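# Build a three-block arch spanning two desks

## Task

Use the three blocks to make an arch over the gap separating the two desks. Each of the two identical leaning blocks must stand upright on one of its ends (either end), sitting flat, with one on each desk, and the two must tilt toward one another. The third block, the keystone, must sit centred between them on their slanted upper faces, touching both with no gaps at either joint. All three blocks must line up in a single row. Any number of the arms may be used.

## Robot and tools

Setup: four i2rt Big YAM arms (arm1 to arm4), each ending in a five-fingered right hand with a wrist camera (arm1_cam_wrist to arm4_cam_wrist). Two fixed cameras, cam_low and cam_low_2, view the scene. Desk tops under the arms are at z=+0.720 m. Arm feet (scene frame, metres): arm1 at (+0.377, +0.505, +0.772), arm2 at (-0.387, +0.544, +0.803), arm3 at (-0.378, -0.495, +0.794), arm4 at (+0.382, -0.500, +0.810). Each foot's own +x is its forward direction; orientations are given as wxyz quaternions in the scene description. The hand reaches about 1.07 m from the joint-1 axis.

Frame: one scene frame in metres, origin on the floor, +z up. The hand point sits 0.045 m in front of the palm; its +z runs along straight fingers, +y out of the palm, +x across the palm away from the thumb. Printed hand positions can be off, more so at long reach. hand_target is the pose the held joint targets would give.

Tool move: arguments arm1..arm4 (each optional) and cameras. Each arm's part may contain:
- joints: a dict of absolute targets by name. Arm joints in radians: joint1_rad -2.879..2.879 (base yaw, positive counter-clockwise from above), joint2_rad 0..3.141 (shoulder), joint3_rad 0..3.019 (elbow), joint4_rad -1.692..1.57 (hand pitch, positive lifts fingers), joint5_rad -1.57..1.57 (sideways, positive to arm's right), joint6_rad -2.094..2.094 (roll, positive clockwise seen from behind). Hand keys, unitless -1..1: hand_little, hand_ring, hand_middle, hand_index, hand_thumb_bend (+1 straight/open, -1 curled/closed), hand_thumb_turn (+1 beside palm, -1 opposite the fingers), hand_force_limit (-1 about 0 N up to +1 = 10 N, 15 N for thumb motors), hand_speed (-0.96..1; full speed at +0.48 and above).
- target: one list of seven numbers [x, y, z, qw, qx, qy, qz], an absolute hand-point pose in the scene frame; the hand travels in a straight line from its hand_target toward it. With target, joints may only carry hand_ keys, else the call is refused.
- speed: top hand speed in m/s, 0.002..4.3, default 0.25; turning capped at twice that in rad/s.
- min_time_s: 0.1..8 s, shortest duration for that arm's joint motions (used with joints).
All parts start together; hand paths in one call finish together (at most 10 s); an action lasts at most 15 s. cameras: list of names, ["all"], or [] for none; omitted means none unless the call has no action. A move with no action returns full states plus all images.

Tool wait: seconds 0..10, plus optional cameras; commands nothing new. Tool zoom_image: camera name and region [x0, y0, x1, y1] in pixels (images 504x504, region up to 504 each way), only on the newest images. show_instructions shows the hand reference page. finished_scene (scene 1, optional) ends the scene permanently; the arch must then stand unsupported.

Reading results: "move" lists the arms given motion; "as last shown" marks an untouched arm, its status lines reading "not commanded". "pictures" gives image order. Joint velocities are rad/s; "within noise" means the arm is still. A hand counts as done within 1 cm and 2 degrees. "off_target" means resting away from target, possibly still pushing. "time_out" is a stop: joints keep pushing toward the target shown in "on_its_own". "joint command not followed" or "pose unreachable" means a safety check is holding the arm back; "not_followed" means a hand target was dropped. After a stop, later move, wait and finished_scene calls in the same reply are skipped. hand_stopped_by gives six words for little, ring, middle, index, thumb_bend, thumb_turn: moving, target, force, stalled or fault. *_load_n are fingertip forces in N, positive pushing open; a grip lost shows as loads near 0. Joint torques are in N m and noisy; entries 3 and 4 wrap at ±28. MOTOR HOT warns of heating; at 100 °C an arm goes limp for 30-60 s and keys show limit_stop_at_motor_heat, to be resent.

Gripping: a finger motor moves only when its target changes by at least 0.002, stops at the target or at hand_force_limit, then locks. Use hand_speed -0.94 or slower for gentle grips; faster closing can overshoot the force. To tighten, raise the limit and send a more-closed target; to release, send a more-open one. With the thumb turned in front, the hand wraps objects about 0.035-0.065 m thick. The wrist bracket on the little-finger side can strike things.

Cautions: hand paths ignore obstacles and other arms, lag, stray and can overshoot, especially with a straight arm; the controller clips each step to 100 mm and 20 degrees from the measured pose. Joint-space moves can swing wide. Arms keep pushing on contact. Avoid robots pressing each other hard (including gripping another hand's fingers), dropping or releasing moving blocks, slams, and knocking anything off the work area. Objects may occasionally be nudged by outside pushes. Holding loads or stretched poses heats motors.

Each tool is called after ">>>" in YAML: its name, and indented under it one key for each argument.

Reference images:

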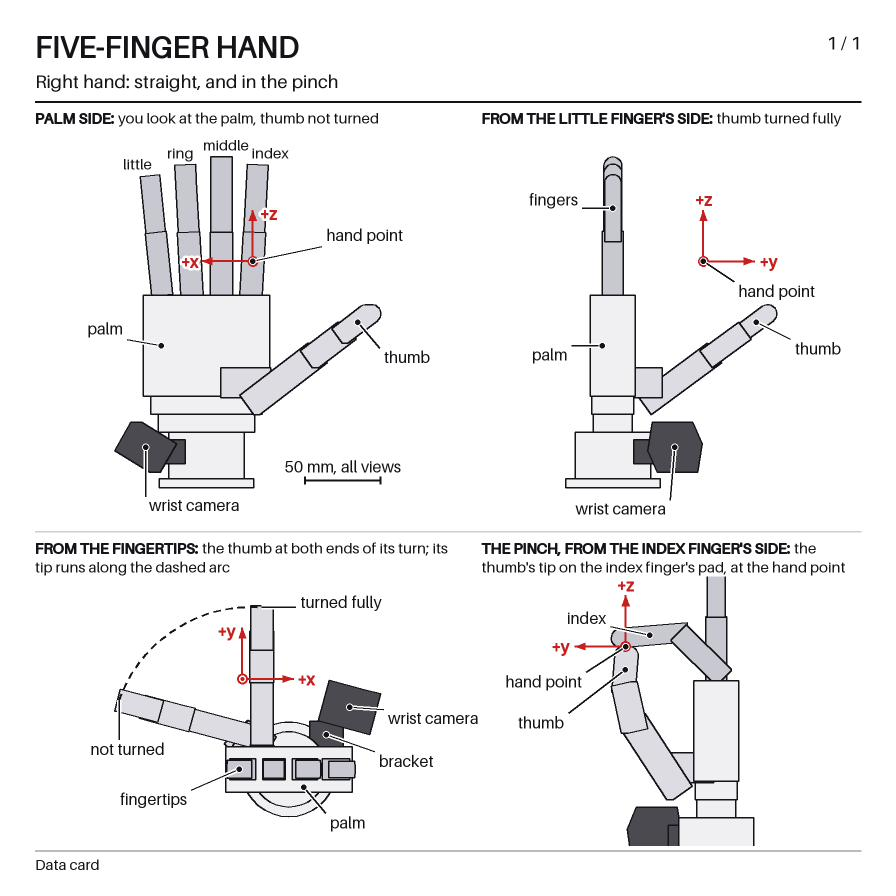

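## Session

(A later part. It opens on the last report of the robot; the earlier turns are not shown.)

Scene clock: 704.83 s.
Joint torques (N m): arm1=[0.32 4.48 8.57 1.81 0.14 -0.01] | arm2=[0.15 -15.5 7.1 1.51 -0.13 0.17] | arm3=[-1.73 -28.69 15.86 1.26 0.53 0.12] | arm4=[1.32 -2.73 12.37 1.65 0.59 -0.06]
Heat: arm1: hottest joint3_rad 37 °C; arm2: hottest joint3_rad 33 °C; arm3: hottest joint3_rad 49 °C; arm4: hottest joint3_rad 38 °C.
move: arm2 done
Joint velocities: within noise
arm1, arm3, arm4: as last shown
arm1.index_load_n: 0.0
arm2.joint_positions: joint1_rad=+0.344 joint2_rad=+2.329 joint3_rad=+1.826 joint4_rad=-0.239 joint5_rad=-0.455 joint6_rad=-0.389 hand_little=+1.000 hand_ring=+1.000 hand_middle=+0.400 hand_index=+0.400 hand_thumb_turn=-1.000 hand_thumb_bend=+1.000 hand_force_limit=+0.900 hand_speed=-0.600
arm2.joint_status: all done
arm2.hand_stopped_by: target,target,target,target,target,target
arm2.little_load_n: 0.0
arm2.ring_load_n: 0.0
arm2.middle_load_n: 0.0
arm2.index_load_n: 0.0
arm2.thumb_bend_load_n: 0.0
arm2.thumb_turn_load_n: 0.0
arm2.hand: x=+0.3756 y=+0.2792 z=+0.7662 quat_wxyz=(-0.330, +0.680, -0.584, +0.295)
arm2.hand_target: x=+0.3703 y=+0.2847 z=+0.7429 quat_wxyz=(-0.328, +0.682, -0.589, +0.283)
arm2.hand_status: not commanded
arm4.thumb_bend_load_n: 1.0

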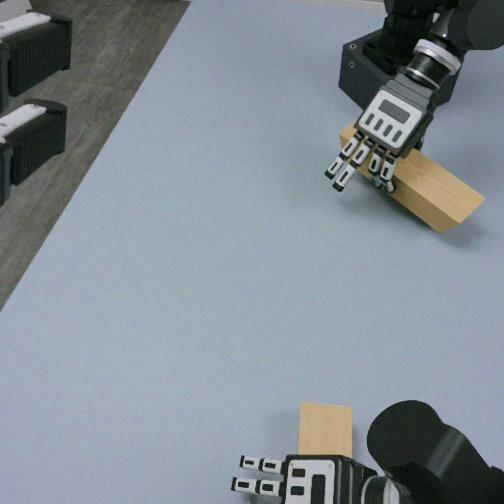

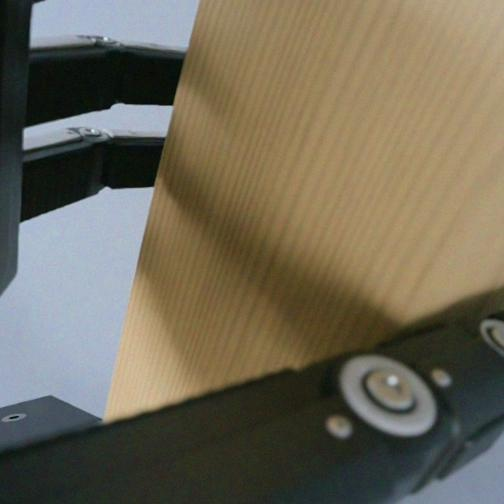

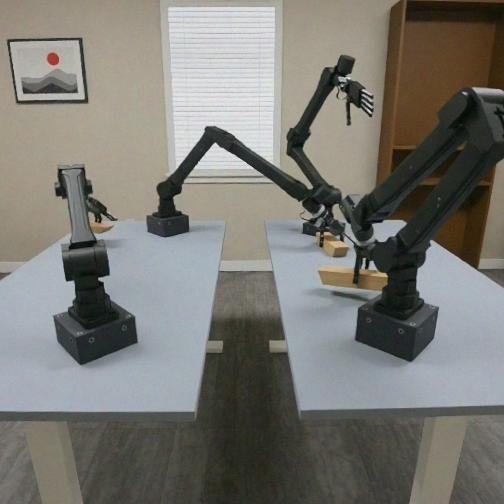

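>>> move:
  arm2: {"target": [0.370, 0.252, 0.757, 0.3277, -0.6818, 0.5895, -0.2833], "speed": 0.08}
  cameras: ["arm1_cam_wrist", "arm2_cam_wrist", "cam_low_2"]

>>> zoom_image:
  camera: "cam_low_2"
  region: [290, 200, 380, 290]

>>> zoom_image:
  camera: "arm1_cam_wrist"
  region: [200, 340, 420, 504]

Scene clock: 714.70 s.
Joint torques (N m): arm1=[0.26 4.6 8.61 1.85 0.15 -0.02] | arm2=[-1.49 -15.21 10.84 0.59 -0.12 0.02] | arm3=[-1.73 -28.69 15.82 1.29 0.54 0.12] | arm4=[1.38 -2.49 12.38 1.62 0.6 -0.08]
Heat: arm1: hottest joint3_rad 37 °C; arm2: hottest joint3_rad 33 °C; arm3: hottest joint3_rad 50 °C; arm4: hottest joint3_rad 38 °C.
move: arm2 off_target
Joint velocities: within noise
arm1, arm3: as last shown
arm2.joint_positions: joint1_rad=+0.323 joint2_rad=+2.334 joint3_rad=+1.846 joint4_rad=-0.289 joint5_rad=-0.485 joint6_rad=-0.400 hand_little=+1.000 hand_ring=+1.000 hand_middle=+0.400 hand_index=+0.400 hand_thumb_turn=-1.000 hand_thumb_bend=+1.000 hand_force_limit=+0.900 hand_speed=-0.600
arm2.joint_status: not commanded
arm2.hand_stopped_by: target,target,target,target,target,target
arm2.little_load_n: 0.0
arm2.ring_load_n: 0.0
arm2.middle_load_n: 0.5
arm2.index_load_n: 0.0
arm2.thumb_bend_load_n: 0.0
arm2.thumb_turn_load_n: 0.0
arm2.hand: x=+0.3670 y=+0.2690 z=+0.7671 quat_wxyz=(-0.334, +0.681, -0.588, +0.280)
arm2.hand_target: x=+0.3691 y=+0.2525 z=+0.7572 quat_wxyz=(-0.328, +0.682, -0.589, +0.284)
arm2.hand_status: off_target (0.020 m and 0.8 deg from the pose sent, 0.029 m and 1.6 deg at the start)
arm3.thumb_turn_load_n: 2.5
arm4.joint_positions: joint1_rad=-0.458 joint2_rad=+0.951 joint3_rad=+0.209 joint4_rad=-0.233 joint5_rad=+0.667 joint6_rad=+0.673 hand_little=+1.000 hand_ring=+1.000 hand_middle=+0.036 hand_index=+0.016 hand_thumb_turn=-1.000 hand_thumb_bend=+1.000 hand_force_limit=+0.700 hand_speed=-0.800
arm4.joint_status: not commanded
arm4.hand_stopped_by: target,target,force,force,target,target
arm4.little_load_n: 0.0
arm4.ring_load_n: 0.0
arm4.middle_load_n: 12.5
arm4.index_load_n: 7.0
arm4.thumb_bend_load_n: 1.0
arm4.thumb_turn_load_n: 0.0
arm4.hand: x=+0.3599 y=-0.2272 z=+0.7926 quat_wxyz=(-0.390, +0.878, -0.241, +0.138)
arm4.hand_target: x=+0.3525 y=-0.2009 z=+0.8198 quat_wxyz=(-0.416, +0.865, -0.253, +0.122)
arm4.hand_status: not commanded

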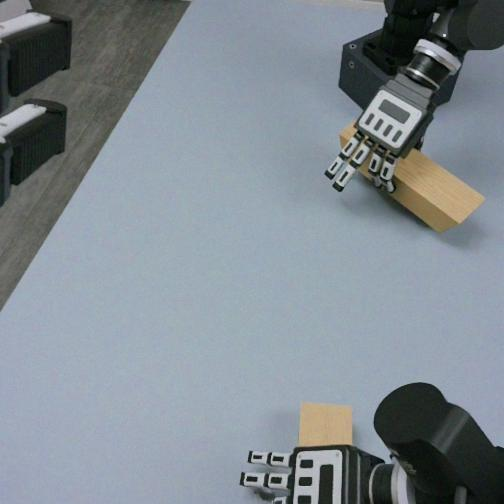

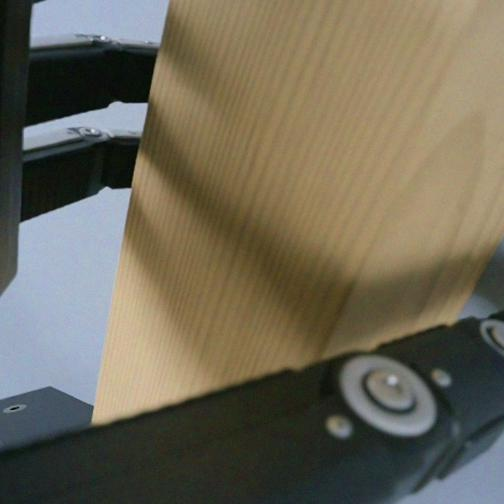

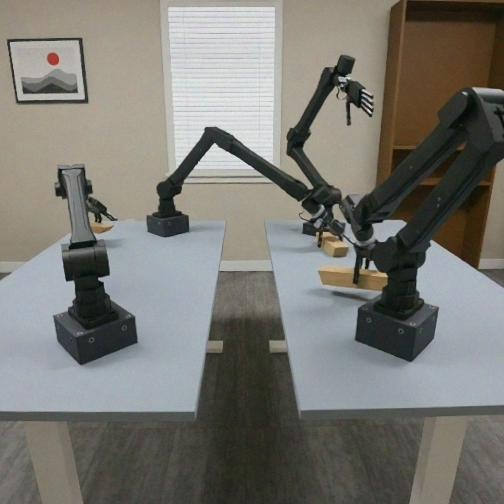

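Scaled by 5.600 from the camera's image (finer frame: 720x720).

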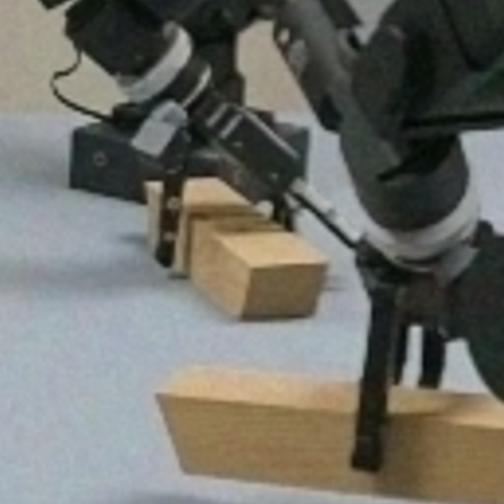

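Scaled by 2.291 from the camera's image (finer frame: 720x720).

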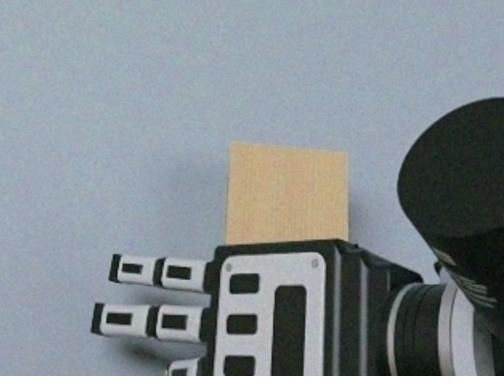

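>>> move:
  arm2: {"target": [0.377, 0.233, 0.757, 0.3277, -0.6818, 0.5895, -0.2833], "speed": 0.08}
  cameras: ["arm1_cam_wrist", "arm2_cam_wrist", "cam_low_2"]

>>> zoom_image:
  camera: "cam_low_2"
  region: [290, 200, 380, 290]

>>> zoom_image:
  camera: "arm1_cam_wrist"
  region: [200, 340, 420, 504]

Scene clock: 721.13 s.
Joint torques (N m): arm1=[0.26 4.19 8.64 1.89 0.15 -0.02] | arm2=[-1.79 -15.21 10.97 0.69 -0.1 0] | arm3=[-1.85 -28.92 15.8 1.29 0.53 0.13] | arm4=[1.26 -2.61 12.27 1.68 0.58 -0.07]
Heat: arm1: hottest joint3_rad 37 °C; arm2: hottest joint3_rad 33 °C; arm3: hottest joint3_rad 50 °C; arm4: hottest joint3_rad 38 °C.
move: arm2 off_target
Joint velocities: within noise
arm1, arm3, arm4: as last shown
arm2.joint_positions: joint1_rad=+0.304 joint2_rad=+2.374 joint3_rad=+1.926 joint4_rad=-0.336 joint5_rad=-0.499 joint6_rad=-0.414 hand_little=+1.000 hand_ring=+1.000 hand_middle=+0.400 hand_index=+0.400 hand_thumb_turn=-1.000 hand_thumb_bend=+1.000 hand_force_limit=+0.900 hand_speed=-0.600
arm2.joint_status: not commanded
arm2.hand_stopped_by: target,target,target,target,target,target
arm2.little_load_n: 0.0
arm2.ring_load_n: 0.0
arm2.middle_load_n: 0.0
arm2.index_load_n: 0.0
arm2.thumb_bend_load_n: 0.0
arm2.thumb_turn_load_n: 0.0
arm2.hand: x=+0.3741 y=+0.2498 z=+0.7678 quat_wxyz=(-0.334, +0.681, -0.589, +0.280)
arm2.hand_target: x=+0.3760 y=+0.2333 z=+0.7574 quat_wxyz=(-0.328, +0.682, -0.589, +0.284)
arm2.hand_status: off_target (0.020 m and 0.8 deg from the pose sent, 0.039 m and 0.8 deg at the start)
arm3.middle_load_n: 14.0
arm3.thumb_turn_load_n: 2.0
arm4.middle_load_n: 12.0

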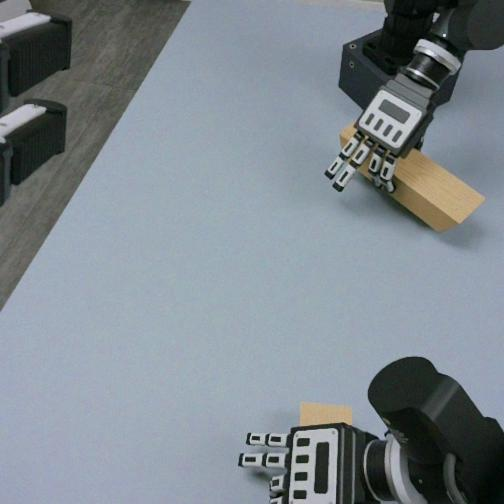

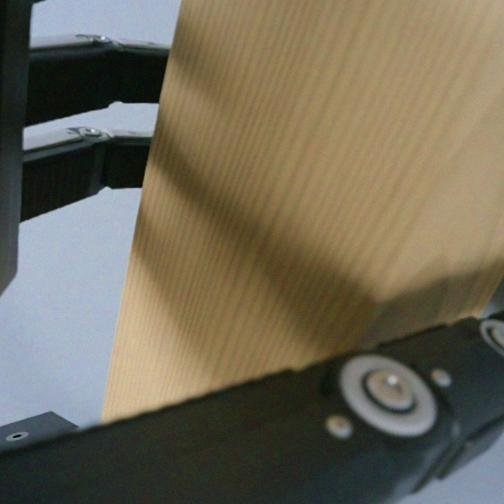

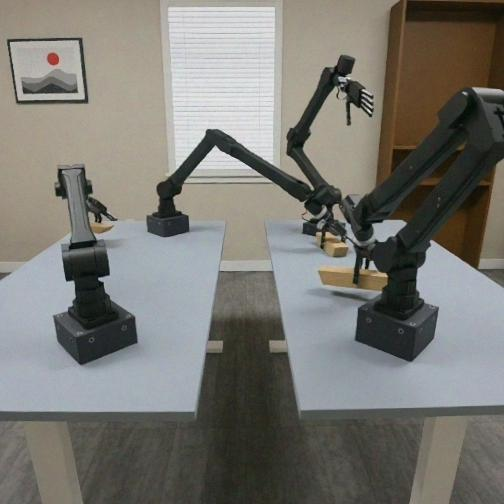

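Scaled by 5.600 from the camera's image (finer frame: 720x720).

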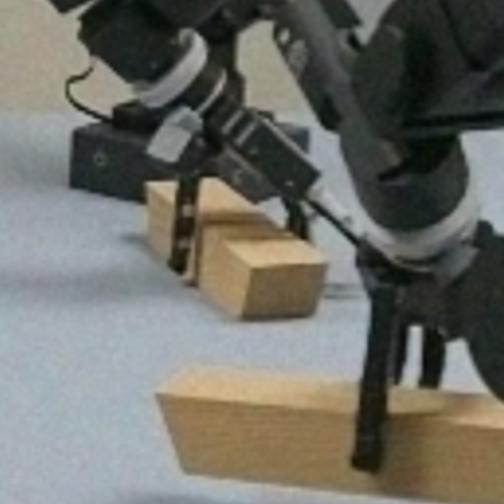

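Scaled by 2.291 from the camera's image (finer frame: 720x720).

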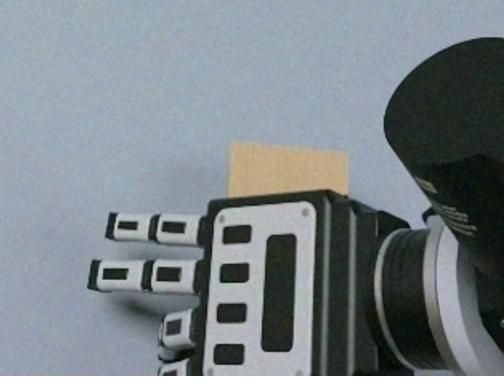

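>>> move:
  arm2: {"joints": {"hand_speed": -0.8, "hand_force_limit": 0.5, "hand_index": -0.6, "hand_middle": -0.6}}

>>> move:
  arm2: {"joints": {"hand_speed": -0.8, "hand_force_limit": 1.0, "hand_index": -0.64, "hand_middle": -0.64}}
  cameras: ["arm2_cam_wrist", "cam_low_2", "arm1_cam_wrist"]

>>> zoom_image:
  camera: "cam_low_2"
  region: [290, 200, 380, 290]

Scene clock: 729.07 s.
Joint torques (N m): arm1=[0.44 4.6 8.66 1.88 0.13 -0.01] | arm2=[-1.61 -15.74 10.66 0.69 -0.1 0.04] | arm3=[-1.9 -28.57 15.82 1.31 0.54 0.13] | arm4=[1.26 -2.43 12.38 1.66 0.59 -0.06]
Heat: arm1: hottest joint3_rad 37 °C; arm2: hottest joint3_rad 33 °C; arm3: hottest joint3_rad 50 °C; arm4: hottest joint3_rad 38 °C.
move: arm2 off_target
Joint velocities: within noise
arm1, arm3, arm4: as last shown
arm1.middle_load_n: -0.5
arm2.joint_positions: joint1_rad=+0.304 joint2_rad=+2.378 joint3_rad=+1.931 joint4_rad=-0.336 joint5_rad=-0.499 joint6_rad=-0.419 hand_little=+1.000 hand_ring=+1.000 hand_middle=+0.071 hand_index=+0.035 hand_thumb_turn=-1.000 hand_thumb_bend=+1.000 hand_force_limit=+0.500 hand_speed=-0.800
arm2.joint_status: hand_middle off_target (ended at +0.071, target -0.600); hand_index off_target (ended at +0.035, target -0.600); the others done
arm2.hand_stopped_by: target,target,force,force,target,target
arm2.little_load_n: 0.0
arm2.ring_load_n: 0.0
arm2.middle_load_n: 7.5
arm2.index_load_n: 11.5
arm2.thumb_bend_load_n: 1.0
arm2.thumb_turn_load_n: 0.0
arm2.hand: x=+0.3750 y=+0.2490 z=+0.7667 quat_wxyz=(-0.333, +0.682, -0.587, +0.281)
arm2.hand_target: x=+0.3759 y=+0.2334 z=+0.7571 quat_wxyz=(-0.328, +0.682, -0.590, +0.284)
arm2.hand_status: not commanded
arm3.middle_load_n: 14.5
pictures: none

Scene clock: 729.47 s.
Joint torques (N m): arm1=[0.5 4.25 8.64 1.77 0.14 0.01] | arm2=[-1.61 -15.85 10.66 0.72 -0.11 0.05] | arm3=[-1.79 -28.57 15.8 1.29 0.53 0.12] | arm4=[1.26 -2.84 12.38 1.7 0.59 -0.08]
Heat: arm1: hottest joint3_rad 37 °C; arm2: hottest joint3_rad 33 °C; arm3: hottest joint3_rad 50 °C; arm4: hottest joint3_rad 38 °C.
move: arm2 off_target
Joint velocities: within noise
arm1, arm3, arm4: as last shown
arm1.middle_load_n: 0.0
arm1.thumb_turn_load_n: -0.5
arm2.joint_positions: joint1_rad=+0.304 joint2_rad=+2.378 joint3_rad=+1.931 joint4_rad=-0.336 joint5_rad=-0.499 joint6_rad=-0.420 hand_little=+1.000 hand_ring=+1.000 hand_middle=+0.059 hand_index=+0.035 hand_thumb_turn=-1.000 hand_thumb_bend=+1.000 hand_force_limit=+1.000 hand_speed=-0.800
arm2.joint_status: hand_middle off_target (ended at +0.059, target -0.640); hand_index off_target (ended at +0.035, target -0.640); the others done
arm2.hand_stopped_by: target,target,force,force,target,target
arm2.little_load_n: 0.0
arm2.ring_load_n: -0.5
arm2.middle_load_n: 13.0
arm2.index_load_n: 11.0
arm2.thumb_bend_load_n: 1.5
arm2.thumb_turn_load_n: 0.0
arm2.hand: x=+0.3750 y=+0.2489 z=+0.7666 quat_wxyz=(-0.333, +0.682, -0.587, +0.281)
arm2.hand_target: x=+0.3759 y=+0.2334 z=+0.7572 quat_wxyz=(-0.328, +0.682, -0.590, +0.284)
arm2.hand_status: not commanded
arm4.index_load_n: 7.5
arm4.thumb_turn_load_n: -0.5
pictures: arm1_cam_wrist, arm2_cam_wrist, cam_low_2

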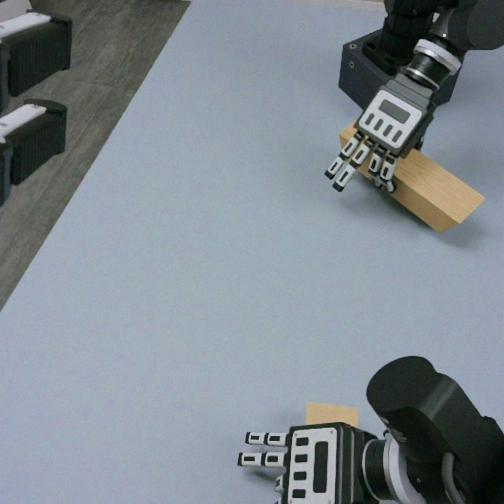

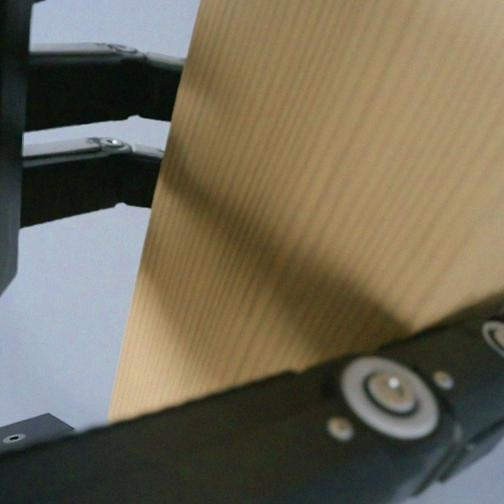

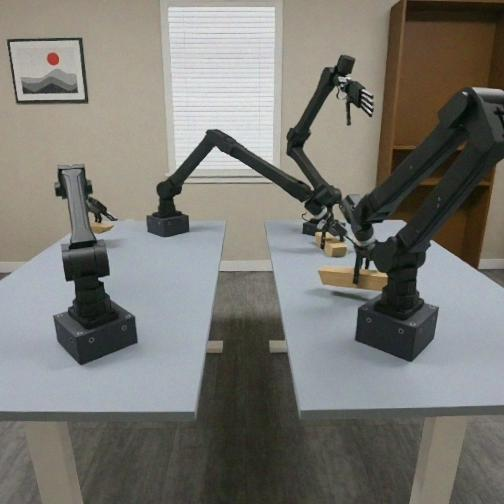

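Scaled by 5.600 from the camera's image (finer frame: 720x720).

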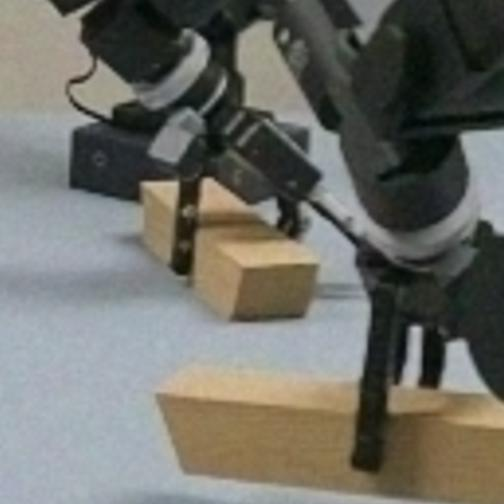

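>>> move:
  arm2: {"target": [0.382, 0.233, 0.835, 0.3277, -0.6818, 0.5895, -0.2833], "speed": 0.04}
  cameras: ["arm2_cam_wrist", "cam_low_2", "arm1_cam_wrist"]

>>> zoom_image:
  camera: "cam_low_2"
  region: [290, 200, 380, 290]

Scene clock: 735.53 s.
Joint torques (N m): arm1=[0.38 4.54 8.66 1.89 0.14 0] | arm2=[-1.55 -20.25 12.48 0.75 -0.21 0.12] | arm3=[-1.73 -28.75 15.79 1.26 0.53 0.12] | arm4=[1.14 -2.73 12.3 1.65 0.57 -0.07]
Heat: arm1: hottest joint3_rad 37 °C; arm2: hottest joint3_rad 33 °C; arm3: hottest joint3_rad 50 °C; arm4: hottest joint3_rad 38 °C.
move: arm2 off_target
Joint velocities: within noise
arm1.joint_positions: joint1_rad=+1.239 joint2_rad=+0.578 joint3_rad=+1.384 joint4_rad=-1.238 joint5_rad=+0.100 joint6_rad=-1.265 hand_little=+1.000 hand_ring=+1.000 hand_middle=+1.000 hand_index=+1.000 hand_thumb_turn=+1.000 hand_thumb_bend=+1.000 hand_force_limit=+0.000 hand_speed=-0.800
arm1.joint_status: not commanded
arm1.hand_stopped_by: target,target,target,target,target,target
arm1.little_load_n: 0.0
arm1.ring_load_n: 0.0
arm1.middle_load_n: 0.0
arm1.index_load_n: 0.0
arm1.thumb_bend_load_n: 0.0
arm1.thumb_turn_load_n: 0.0
arm1.hand: x=+0.4165 y=+0.2728 z=+1.2884 quat_wxyz=(+0.249, +0.622, -0.568, +0.479)
arm1.hand_target: x=+0.4182 y=+0.2746 z=+1.2992 quat_wxyz=(+0.250, +0.619, -0.560, +0.490)
arm1.hand_status: not commanded
arm2.joint_positions: joint1_rad=+0.304 joint2_rad=+2.362 joint3_rad=+1.971 joint4_rad=-0.488 joint5_rad=-0.494 joint6_rad=-0.427 hand_little=+1.000 hand_ring=+1.000 hand_middle=+0.058 hand_index=+0.034 hand_thumb_turn=-1.000 hand_thumb_bend=+1.000 hand_force_limit=+1.000 hand_speed=-0.800
arm2.joint_status: not commanded
arm2.hand_stopped_by: target,target,force,force,target,target
arm2.little_load_n: 0.0
arm2.ring_load_n: 0.0
arm2.middle_load_n: 2.0
arm2.index_load_n: 1.0
arm2.thumb_bend_load_n: 0.5
arm2.thumb_turn_load_n: 0.0
arm2.hand: x=+0.3606 y=+0.2554 z=+0.7803 quat_wxyz=(-0.320, +0.688, -0.605, +0.241)
arm2.hand_target: x=+0.3788 y=+0.2345 z=+0.8358 quat_wxyz=(-0.327, +0.682, -0.590, +0.284)
arm2.hand_status: off_target (0.063 m and 5.3 deg from the pose sent, 0.071 m and 0.7 deg at the start)
arm3, arm4: as last shown
arm3.thumb_turn_load_n: 2.5
arm4.index_load_n: 7.0
arm4.thumb_turn_load_n: 0.0
pictures: arm1_cam_wrist, arm2_cam_wrist, cam_low_2

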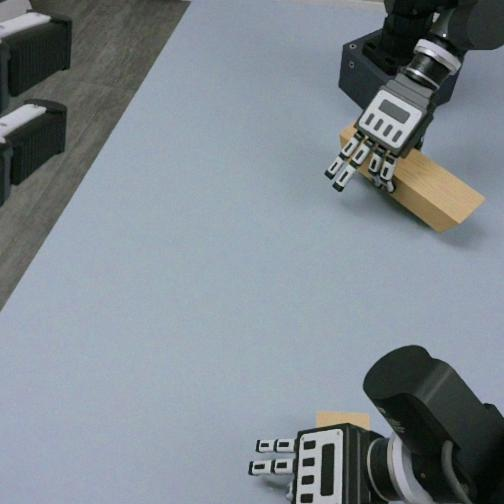

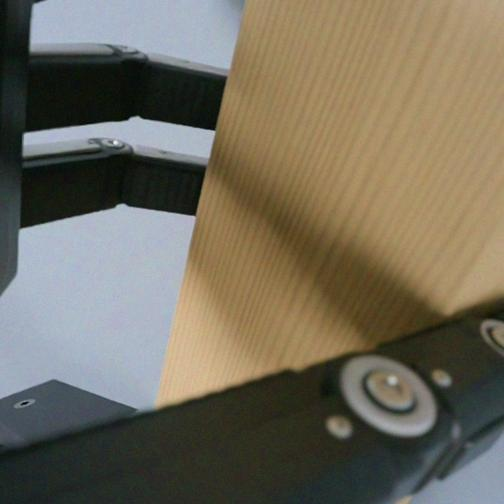

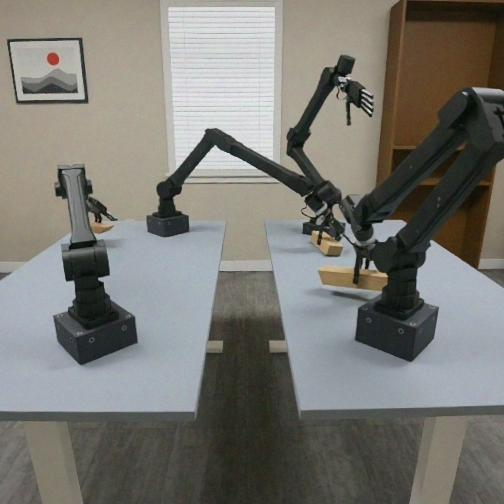

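Scaled by 5.600 from the camera's image (finer frame: 720x720).

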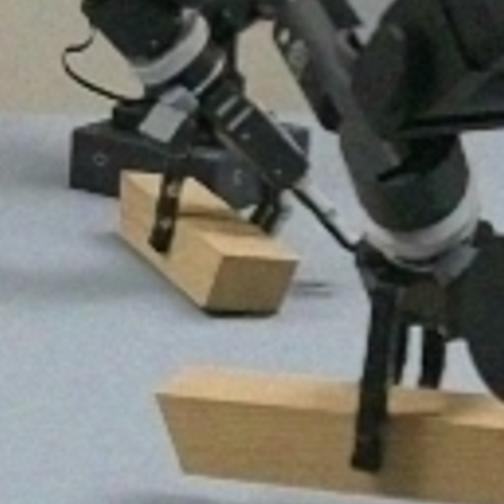

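>>> move:
  arm2: {"joints": {"hand_speed": -0.8, "hand_force_limit": 1.0, "hand_index": -0.68, "hand_middle": -0.68}}

>>> move:
  arm2: {"target": [0.377, 0.236, 0.85, 0.3277, -0.6818, 0.5895, -0.2833], "speed": 0.04}
  cameras: ["arm2_cam_wrist", "cam_low_2", "arm1_cam_wrist"]

>>> zoom_image:
  camera: "cam_low_2"
  region: [290, 200, 380, 290]

Scene clock: 740.30 s.
Joint torques (N m): arm1=[0.38 4.54 8.65 1.78 0.14 -0.01] | arm2=[-1.44 -20.13 12.45 0.76 -0.23 0.13] | arm3=[-1.85 -28.63 15.83 1.31 0.54 0.13] | arm4=[0.97 -2.67 12.41 1.62 0.59 -0.1]
Heat: arm1: hottest joint3_rad 37 °C; arm2: hottest joint3_rad 33 °C; arm3: hottest joint3_rad 50 °C; arm4: hottest joint3_rad 38 °C.
move: arm2 off_target
Joint velocities: within noise
arm1, arm3, arm4: as last shown
arm1.ring_load_n: -0.5
arm2.joint_positions: joint1_rad=+0.304 joint2_rad=+2.362 joint3_rad=+1.971 joint4_rad=-0.489 joint5_rad=-0.494 joint6_rad=-0.427 hand_little=+1.000 hand_ring=+1.000 hand_middle=+0.027 hand_index=+0.002 hand_thumb_turn=-1.000 hand_thumb_bend=+1.000 hand_force_limit=+1.000 hand_speed=-0.800
arm2.joint_status: hand_middle off_target (ended at +0.027, target -0.680); hand_index off_target (ended at +0.002, target -0.680); the others done
arm2.hand_stopped_by: target,target,force,force,target,target
arm2.little_load_n: 0.0
arm2.ring_load_n: 0.0
arm2.middle_load_n: 13.5
arm2.index_load_n: 12.0
arm2.thumb_bend_load_n: 2.0
arm2.thumb_turn_load_n: 0.5
arm2.hand: x=+0.3605 y=+0.2553 z=+0.7802 quat_wxyz=(-0.320, +0.688, -0.606, +0.241)
arm2.hand_target: x=+0.3788 y=+0.2345 z=+0.8358 quat_wxyz=(-0.327, +0.682, -0.590, +0.284)
arm2.hand_status: not commanded
arm3.thumb_turn_load_n: 2.0
arm4.middle_load_n: 12.5
pictures: none

Scene clock: 741.40 s.
Joint torques (N m): arm1=[0.32 4.37 8.64 1.87 0.13 -0.02] | arm2=[-1.32 -20.95 11.58 0.9 -0.29 0.11] | arm3=[-1.61 -28.69 15.8 1.26 0.54 0.13] | arm4=[1.2 -2.96 12.36 1.7 0.57 -0.05]
Heat: arm1: hottest joint3_rad 37 °C; arm2: hottest joint3_rad 33 °C; arm3: hottest joint3_rad 50 °C; arm4: hottest joint3_rad 38 °C.
move: arm2 off_target
Joint velocities: within noise
arm1, arm4: as last shown
arm1.ring_load_n: 0.0
arm1.index_load_n: 0.5
arm2.joint_positions: joint1_rad=+0.304 joint2_rad=+2.344 joint3_rad=+1.971 joint4_rad=-0.507 joint5_rad=-0.492 joint6_rad=-0.427 hand_little=+1.000 hand_ring=+1.000 hand_middle=+0.027 hand_index=+0.002 hand_thumb_turn=-1.000 hand_thumb_bend=+1.000 hand_force_limit=+1.000 hand_speed=-0.800
arm2.joint_status: not commanded
arm2.hand_stopped_by: target,target,force,force,target,target
arm2.little_load_n: 0.0
arm2.ring_load_n: -0.5
arm2.middle_load_n: 13.5
arm2.index_load_n: 12.0
arm2.thumb_bend_load_n: 2.0
arm2.thumb_turn_load_n: 0.5
arm2.hand: x=+0.3590 y=+0.2559 z=+0.7920 quat_wxyz=(-0.319, +0.688, -0.606, +0.241)
arm2.hand_target: x=+0.3744 y=+0.2373 z=+0.8502 quat_wxyz=(-0.327, +0.682, -0.589, +0.284)
arm2.hand_status: off_target (0.064 m and 5.3 deg from the pose sent, 0.074 m and 5.3 deg at the start)
arm3.joint_positions: joint1_rad=+1.240 joint2_rad=+2.621 joint3_rad=+2.633 joint4_rad=-0.941 joint5_rad=+0.604 joint6_rad=+0.601 hand_little=+1.000 hand_ring=+1.000 hand_middle=+0.039 hand_index=+0.000 hand_thumb_turn=-1.000 hand_thumb_bend=+1.001 hand_force_limit=+0.700 hand_speed=-0.800
arm3.joint_status: not commanded
arm3.hand_stopped_by: target,target,force,force,target,target
arm3.little_load_n: 0.0
arm3.ring_load_n: 0.0
arm3.middle_load_n: 14.5
arm3.index_load_n: 11.0
arm3.thumb_bend_load_n: 2.0
arm3.thumb_turn_load_n: 2.0
arm3.hand: x=-0.6898 y=+0.3514 z=+0.8215 quat_wxyz=(-0.400, +0.894, -0.173, +0.102)
arm3.hand_target: x=-0.6854 y=+0.3675 z=+0.8601 quat_wxyz=(-0.425, +0.882, -0.184, +0.088)
arm3.hand_status: not commanded
arm4.middle_load_n: 12.0
arm4.index_load_n: 7.5
pictures: arm1_cam_wrist, arm2_cam_wrist, cam_low_2

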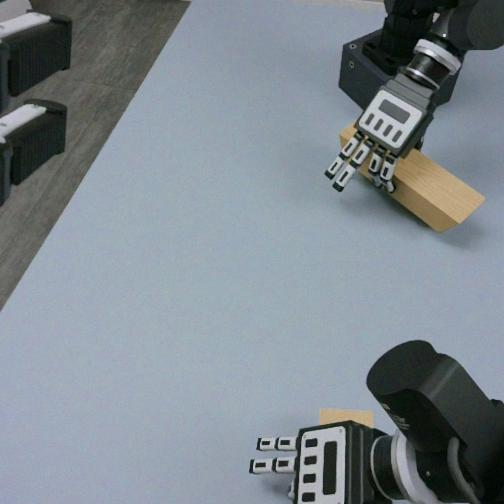

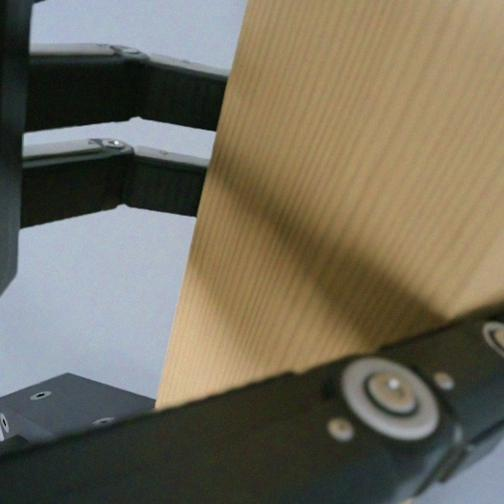

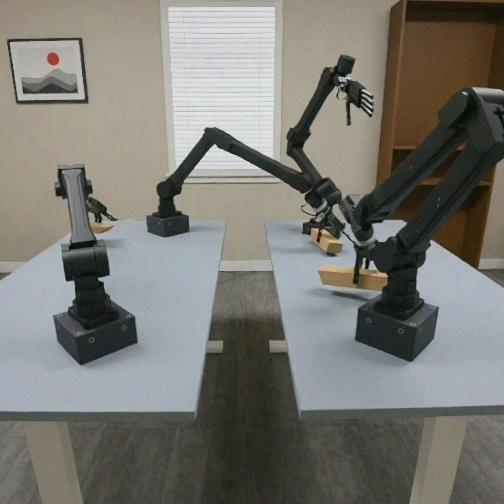

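Scaled by 5.600 from the camera's image (finer frame: 720x720).

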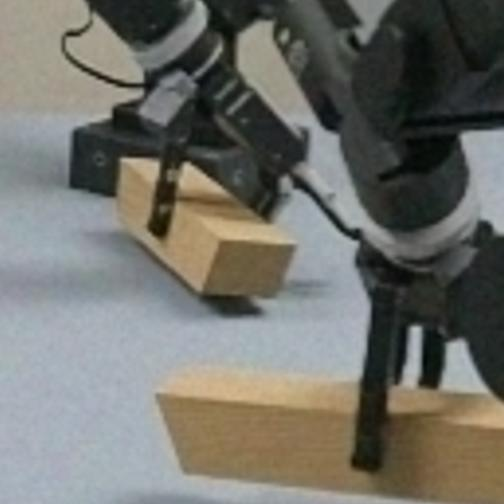

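>>> move:
  arm2: {"target": [0.30, 0.22, 0.97, 0.3277, -0.6818, 0.5895, -0.2833], "speed": 0.08}
  arm3: {"target": [-0.60, 0.20, 0.95, 0.4240, -0.8823, 0.1843, -0.0886], "speed": 0.08}
  arm4: {"target": [0.32, -0.12, 0.95, 0.4157, -0.8650, 0.2529, -0.1216], "speed": 0.08}
  cameras: ["arm2_cam_wrist", "cam_low_2", "arm1_cam_wrist", "cam_low"]

Scene clock: 777.57 s.
Joint torques (N m): arm1=[0.5 4.66 8.65 1.8 0.14 -0.01] | arm2=[-1.26 -19.02 9.05 0.88 -0.54 0.11] | arm3=[-1.61 -24.18 9.13 2.32 0.51 0.11] | arm4=[2.73 -3.72 14.82 1.59 0.71 0.06]
Heat: arm1: hottest joint3_rad 38 °C; arm2: hottest joint3_rad 35 °C; arm3: hottest joint3_rad 50 °C; arm4: hottest joint3_rad 39 °C.
move: arm2 off_target; arm3 off_target; arm4 off_target
Joint velocities: within noise
arm1: as last shown
arm1.index_load_n: 0.0
arm2.joint_positions: joint1_rad=+0.228 joint2_rad=+2.103 joint3_rad=+1.926 joint4_rad=-0.690 joint5_rad=-0.538 joint6_rad=-0.487 hand_little=+1.000 hand_ring=+1.000 hand_middle=+0.027 hand_index=+0.002 hand_thumb_turn=-1.000 hand_thumb_bend=+1.000 hand_force_limit=+1.000 hand_speed=-0.800
arm2.joint_status: not commanded
arm2.hand_stopped_by: target,target,force,force,target,target
arm2.little_load_n: -0.5
arm2.ring_load_n: -0.5
arm2.middle_load_n: 13.5
arm2.index_load_n: 12.0
arm2.thumb_bend_load_n: 2.0
arm2.thumb_turn_load_n: 0.5
arm2.hand: x=+0.3029 y=+0.2274 z=+0.9357 quat_wxyz=(-0.323, +0.684, -0.599, +0.261)
arm2.hand_target: x=+0.2999 y=+0.2204 z=+0.9695 quat_wxyz=(-0.327, +0.682, -0.589, +0.283)
arm2.hand_status: off_target (0.035 m and 2.8 deg from the pose sent, 0.191 m and 5.3 deg at the start)
arm3.joint_positions: joint1_rad=+1.222 joint2_rad=+1.929 joint3_rad=+1.658 joint4_rad=-0.645 joint5_rad=+0.593 joint6_rad=+0.588 hand_little=+1.000 hand_ring=+1.000 hand_middle=+0.039 hand_index=+0.000 hand_thumb_turn=-1.000 hand_thumb_bend=+1.001 hand_force_limit=+0.700 hand_speed=-0.800
arm3.joint_status: not commanded
arm3.hand_stopped_by: target,target,force,force,target,target
arm3.little_load_n: 0.0
arm3.ring_load_n: 0.0
arm3.middle_load_n: 14.0
arm3.index_load_n: 11.5
arm3.thumb_bend_load_n: 2.0
arm3.thumb_turn_load_n: 2.0
arm3.hand: x=-0.6068 y=+0.1938 z=+0.9184 quat_wxyz=(-0.402, +0.893, -0.176, +0.100)
arm3.hand_target: x=-0.6000 y=+0.1996 z=+0.9496 quat_wxyz=(-0.424, +0.882, -0.184, +0.089)
arm3.hand_status: off_target (0.033 m and 3.2 deg from the pose sent, 0.218 m and 3.6 deg at the start)
arm4.joint_positions: joint1_rad=-0.458 joint2_rad=+0.991 joint3_rad=+0.621 joint4_rad=-0.606 joint5_rad=+0.672 joint6_rad=+0.673 hand_little=+1.000 hand_ring=+1.000 hand_middle=+0.036 hand_index=+0.016 hand_thumb_turn=-1.000 hand_thumb_bend=+1.000 hand_force_limit=+0.700 hand_speed=-0.800
arm4.joint_status: not commanded
arm4.hand_stopped_by: target,target,force,force,target,target
arm4.little_load_n: 0.0
arm4.ring_load_n: 0.0
arm4.middle_load_n: 12.0
arm4.index_load_n: 7.0
arm4.thumb_bend_load_n: 1.0
arm4.thumb_turn_load_n: 0.0
arm4.hand: x=+0.3311 y=-0.1427 z=+0.9185 quat_wxyz=(-0.391, +0.877, -0.242, +0.140)
arm4.hand_target: x=+0.3205 y=-0.1217 z=+0.9502 quat_wxyz=(-0.416, +0.865, -0.253, +0.121)
arm4.hand_status: off_target (0.040 m and 4.0 deg from the pose sent, 0.194 m and 4.0 deg at the start)
pictures: arm1_cam_wrist, arm2_cam_wrist, cam_low, cam_low_2

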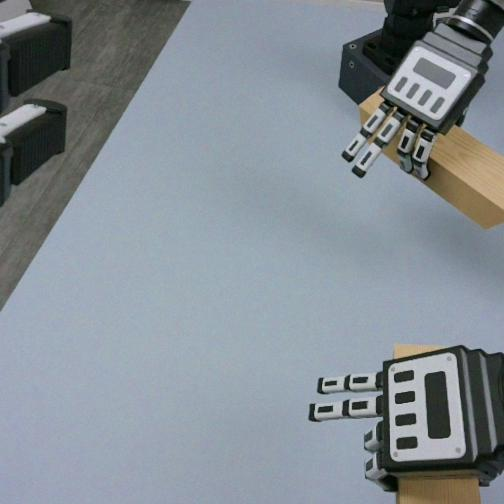

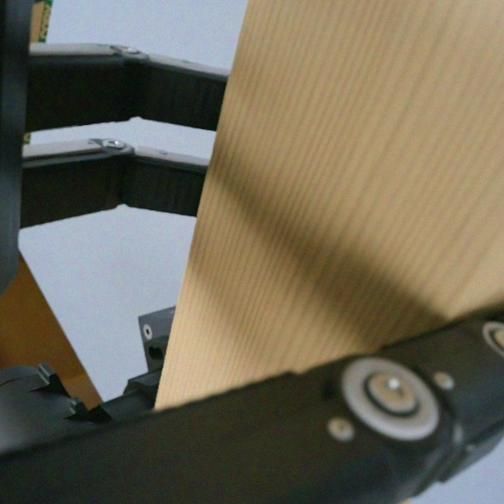

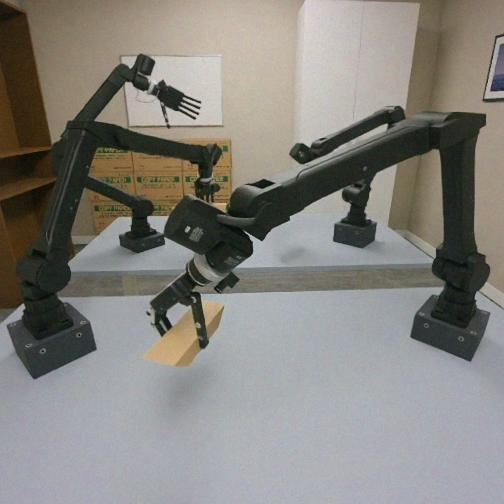

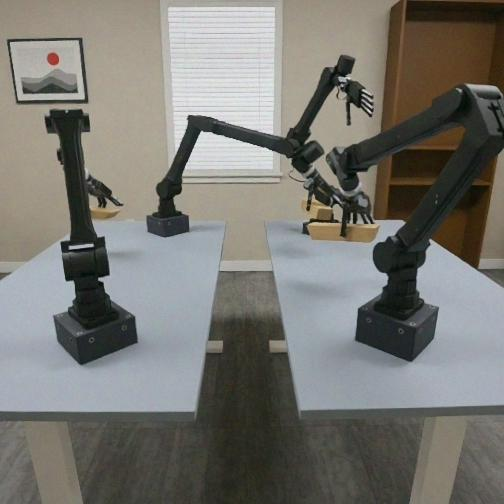

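>>> move:
  arm2: {"target": [-0.18, 0.14, 1.02, 0.5008, 0.2406, 0.7494, -0.3602], "speed": 0.12}
  cameras: ["arm2_cam_wrist", "cam_low_2", "cam_low"]

Scene clock: 791.93 s.
Joint torques (N m): arm1=[0.26 4.66 8.62 1.85 0.14 -0.02] | arm2=[-0.91 -5.25 7.97 1.54 -0.16 0.57] | arm3=[-1.73 -23.65 9.13 2.32 0.5 0.11] | arm4=[2.2 -3.6 14.87 1.58 0.68 0.06]
Heat: arm1: hottest joint3_rad 38 °C; arm2: hottest joint3_rad 34 °C; arm3: hottest joint3_rad 46 °C; arm4: hottest joint3_rad 43 °C.
move: arm2 off_target
Joint velocities: within noise
arm1, arm3, arm4: as last shown
arm2.joint_positions: joint1_rad=-0.633 joint2_rad=+1.156 joint3_rad=+0.469 joint4_rad=+0.362 joint5_rad=-0.483 joint6_rad=+1.083 hand_little=+1.000 hand_ring=+1.000 hand_middle=+0.028 hand_index=+0.002 hand_thumb_turn=-1.000 hand_thumb_bend=+1.000 hand_force_limit=+1.000 hand_speed=-0.800
arm2.joint_status: not commanded
arm2.hand_stopped_by: target,target,force,force,target,target
arm2.little_load_n: 0.0
arm2.ring_load_n: 0.0
arm2.middle_load_n: 15.0
arm2.index_load_n: 10.0
arm2.thumb_bend_load_n: 2.0
arm2.thumb_turn_load_n: 0.0
arm2.hand: x=-0.1757 y=+0.1432 z=+1.0012 quat_wxyz=(-0.488, -0.228, -0.764, +0.355)
arm2.hand_target: x=-0.1799 y=+0.1400 z=+1.0198 quat_wxyz=(-0.501, -0.240, -0.750, +0.360)
arm2.hand_status: off_target (0.020 m and 2.8 deg from the pose sent, 0.498 m and 114.6 deg at the start)
arm3.middle_load_n: 14.5
arm3.index_load_n: 11.0
pictures: arm2_cam_wrist, cam_low, cam_low_2

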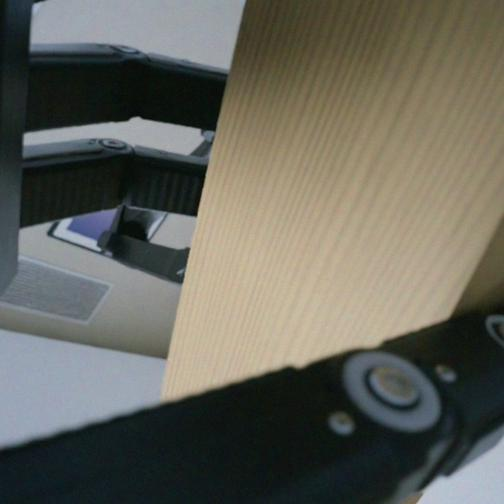

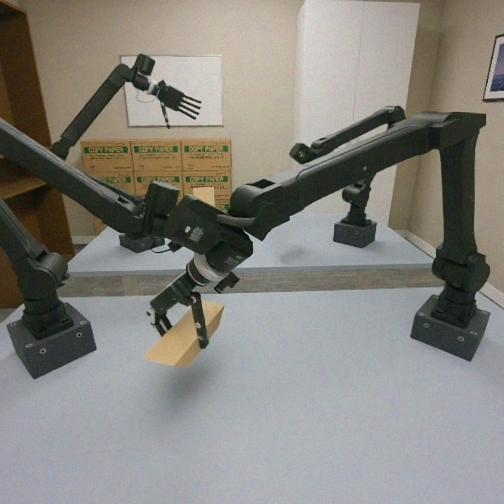

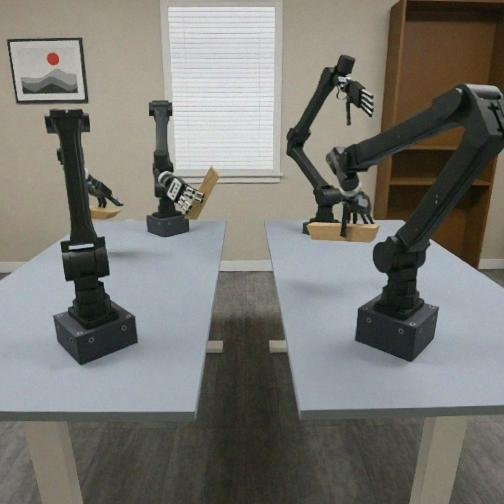

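>>> move:
  arm1: {"joints": {"joint1_rad": 0.35}, "min_time_s": 3}
  arm4: {"target": [0.20, -0.12, 1.0, 0.3602, -0.7494, 0.2406, 0.5008], "speed": 0.12}
  cameras: ["all"]

>>> zoom_image:
  camera: "cam_low_2"
  region: [130, 140, 270, 260]

Scene clock: 801.60 s.
Joint torques (N m): arm1=[-1.79 4.25 8.66 1.84 0.16 -0.01] | arm2=[-1.08 -5.3 7.97 1.48 -0.16 0.58] | arm3=[-1.73 -23.88 9.14 2.28 0.5 0.11] | arm4=[0.97 -4.13 8.75 4.51 -0.37 0.41]
Heat: arm1: hottest joint3_rad 38 °C; arm2: hottest joint3_rad 34 °C; arm3: hottest joint3_rad 45 °C; arm4: hottest joint3_rad 44 °C.
move: arm1 done; arm4 off_target
Joint velocities: within noise
arm1.joint_positions: joint1_rad=+0.362 joint2_rad=+0.578 joint3_rad=+1.384 joint4_rad=-1.238 joint5_rad=+0.100 joint6_rad=-1.265 hand_little=+1.000 hand_ring=+1.000 hand_middle=+1.000 hand_index=+1.000 hand_thumb_turn=+1.000 hand_thumb_bend=+1.000 hand_force_limit=+0.000 hand_speed=-0.800
arm1.joint_status: all done
arm1.hand_stopped_by: target,target,target,target,target,target
arm1.little_load_n: 0.0
arm1.ring_load_n: 0.0
arm1.middle_load_n: 0.0
arm1.index_load_n: 0.0
arm1.thumb_bend_load_n: 0.0
arm1.thumb_turn_load_n: 0.0
arm1.hand: x=+0.2245 y=+0.3260 z=+1.2883 quat_wxyz=(+0.429, +0.322, -0.778, +0.327)
arm1.hand_target: x=+0.2230 y=+0.3293 z=+1.2991 quat_wxyz=(+0.438, +0.314, -0.774, +0.332)
arm1.hand_status: not commanded
arm2, arm3: as last shown
arm4.joint_positions: joint1_rad=-0.740 joint2_rad=+1.075 joint3_rad=+0.368 joint4_rad=+0.381 joint5_rad=-0.552 joint6_rad=+1.054 hand_little=+1.000 hand_ring=+1.000 hand_middle=+0.036 hand_index=+0.016 hand_thumb_turn=-1.000 hand_thumb_bend=+1.000 hand_force_limit=+0.700 hand_speed=-0.800
arm4.joint_status: not commanded
arm4.hand_stopped_by: target,target,force,force,target,target
arm4.little_load_n: 0.0
arm4.ring_load_n: 0.0
arm4.middle_load_n: 12.5
arm4.index_load_n: 6.0
arm4.thumb_bend_load_n: 1.0
arm4.thumb_turn_load_n: -1.5
arm4.hand: x=+0.1987 y=-0.1252 z=+0.9866 quat_wxyz=(-0.354, +0.765, -0.233, -0.485)
arm4.hand_target: x=+0.2001 y=-0.1202 z=+1.0000 quat_wxyz=(-0.360, +0.750, -0.240, -0.500)
arm4.hand_status: off_target (0.014 m and 2.7 deg from the pose sent, 0.156 m and 76.4 deg at the start)
pictures: arm1_cam_wrist, arm2_cam_wrist, arm3_cam_wrist, arm4_cam_wrist, cam_low, cam_low_2

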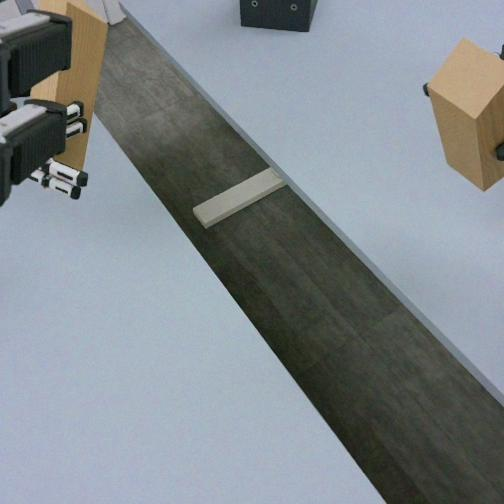

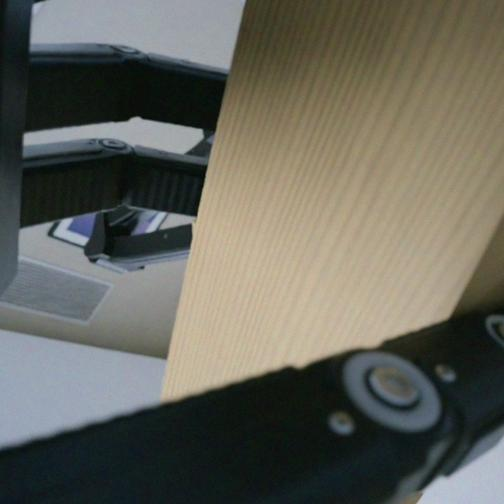

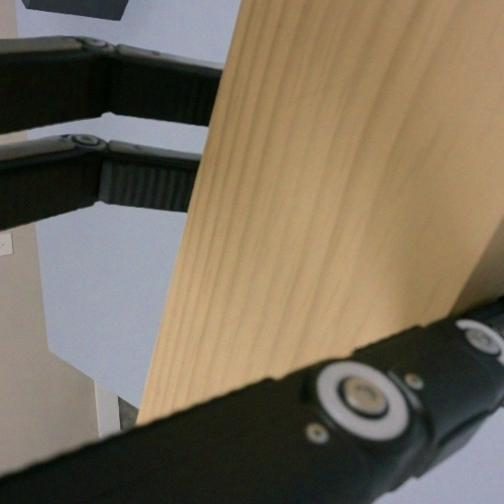

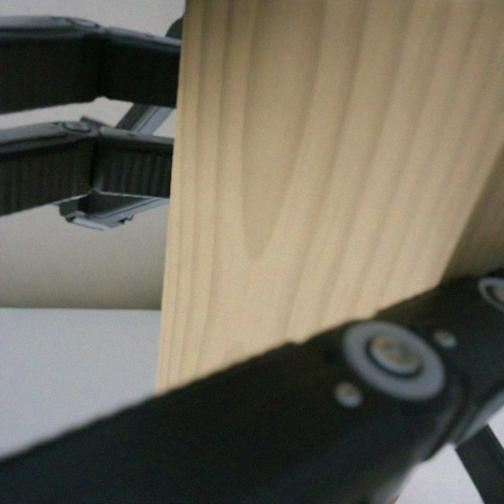

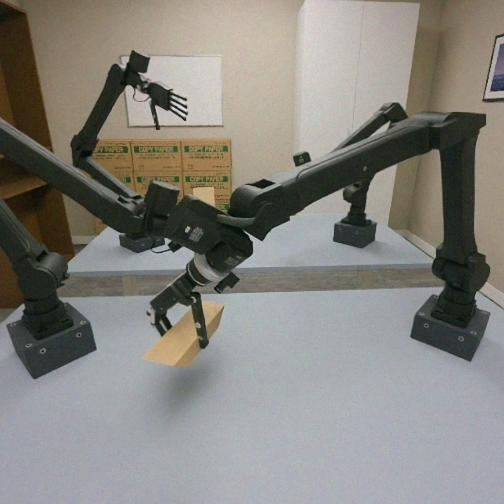

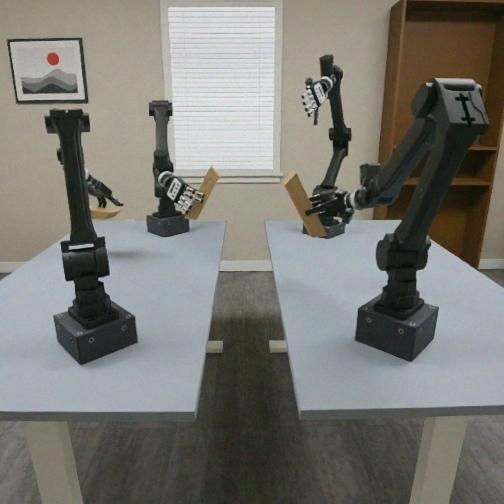

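Scaled by 3.600 from the camera's image (finer frame: 720x720).

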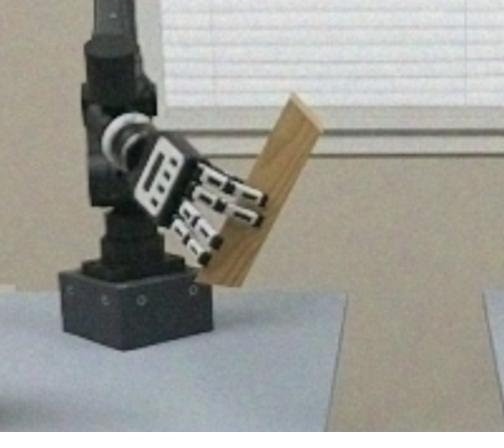

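>>> zoom_image:
  camera: "cam_low_2"
  region: [180, 155, 230, 225]

>>> zoom_image:
  camera: "cam_low_2"
  region: [275, 160, 355, 245]

>>> zoom_image:
  camera: "arm1_cam_wrist"
  region: [400, 20, 504, 200]

Scaled by 7.200 from the camera's image (finer frame: 720x720).

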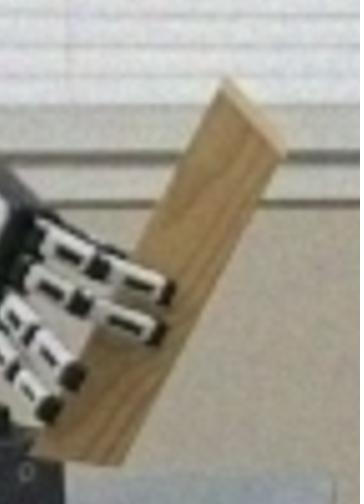

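Scaled by 5.929 from the camera's image (finer frame: 720x720).

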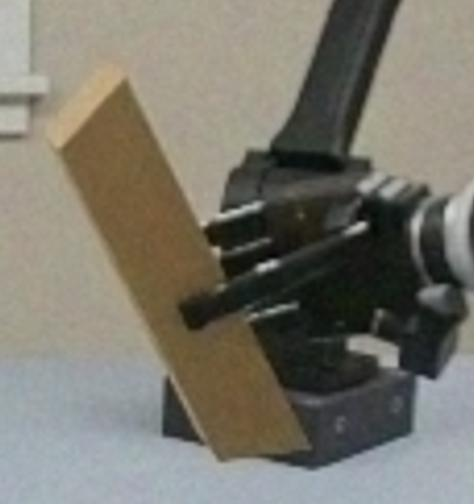

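Scaled by 2.800 from the camera's image (finer frame: 720x720).

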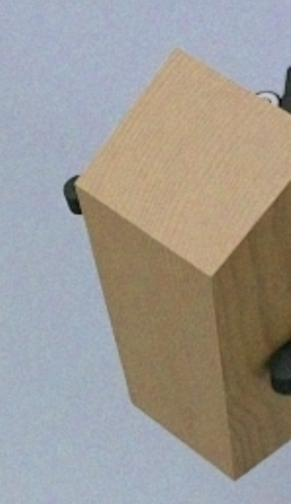

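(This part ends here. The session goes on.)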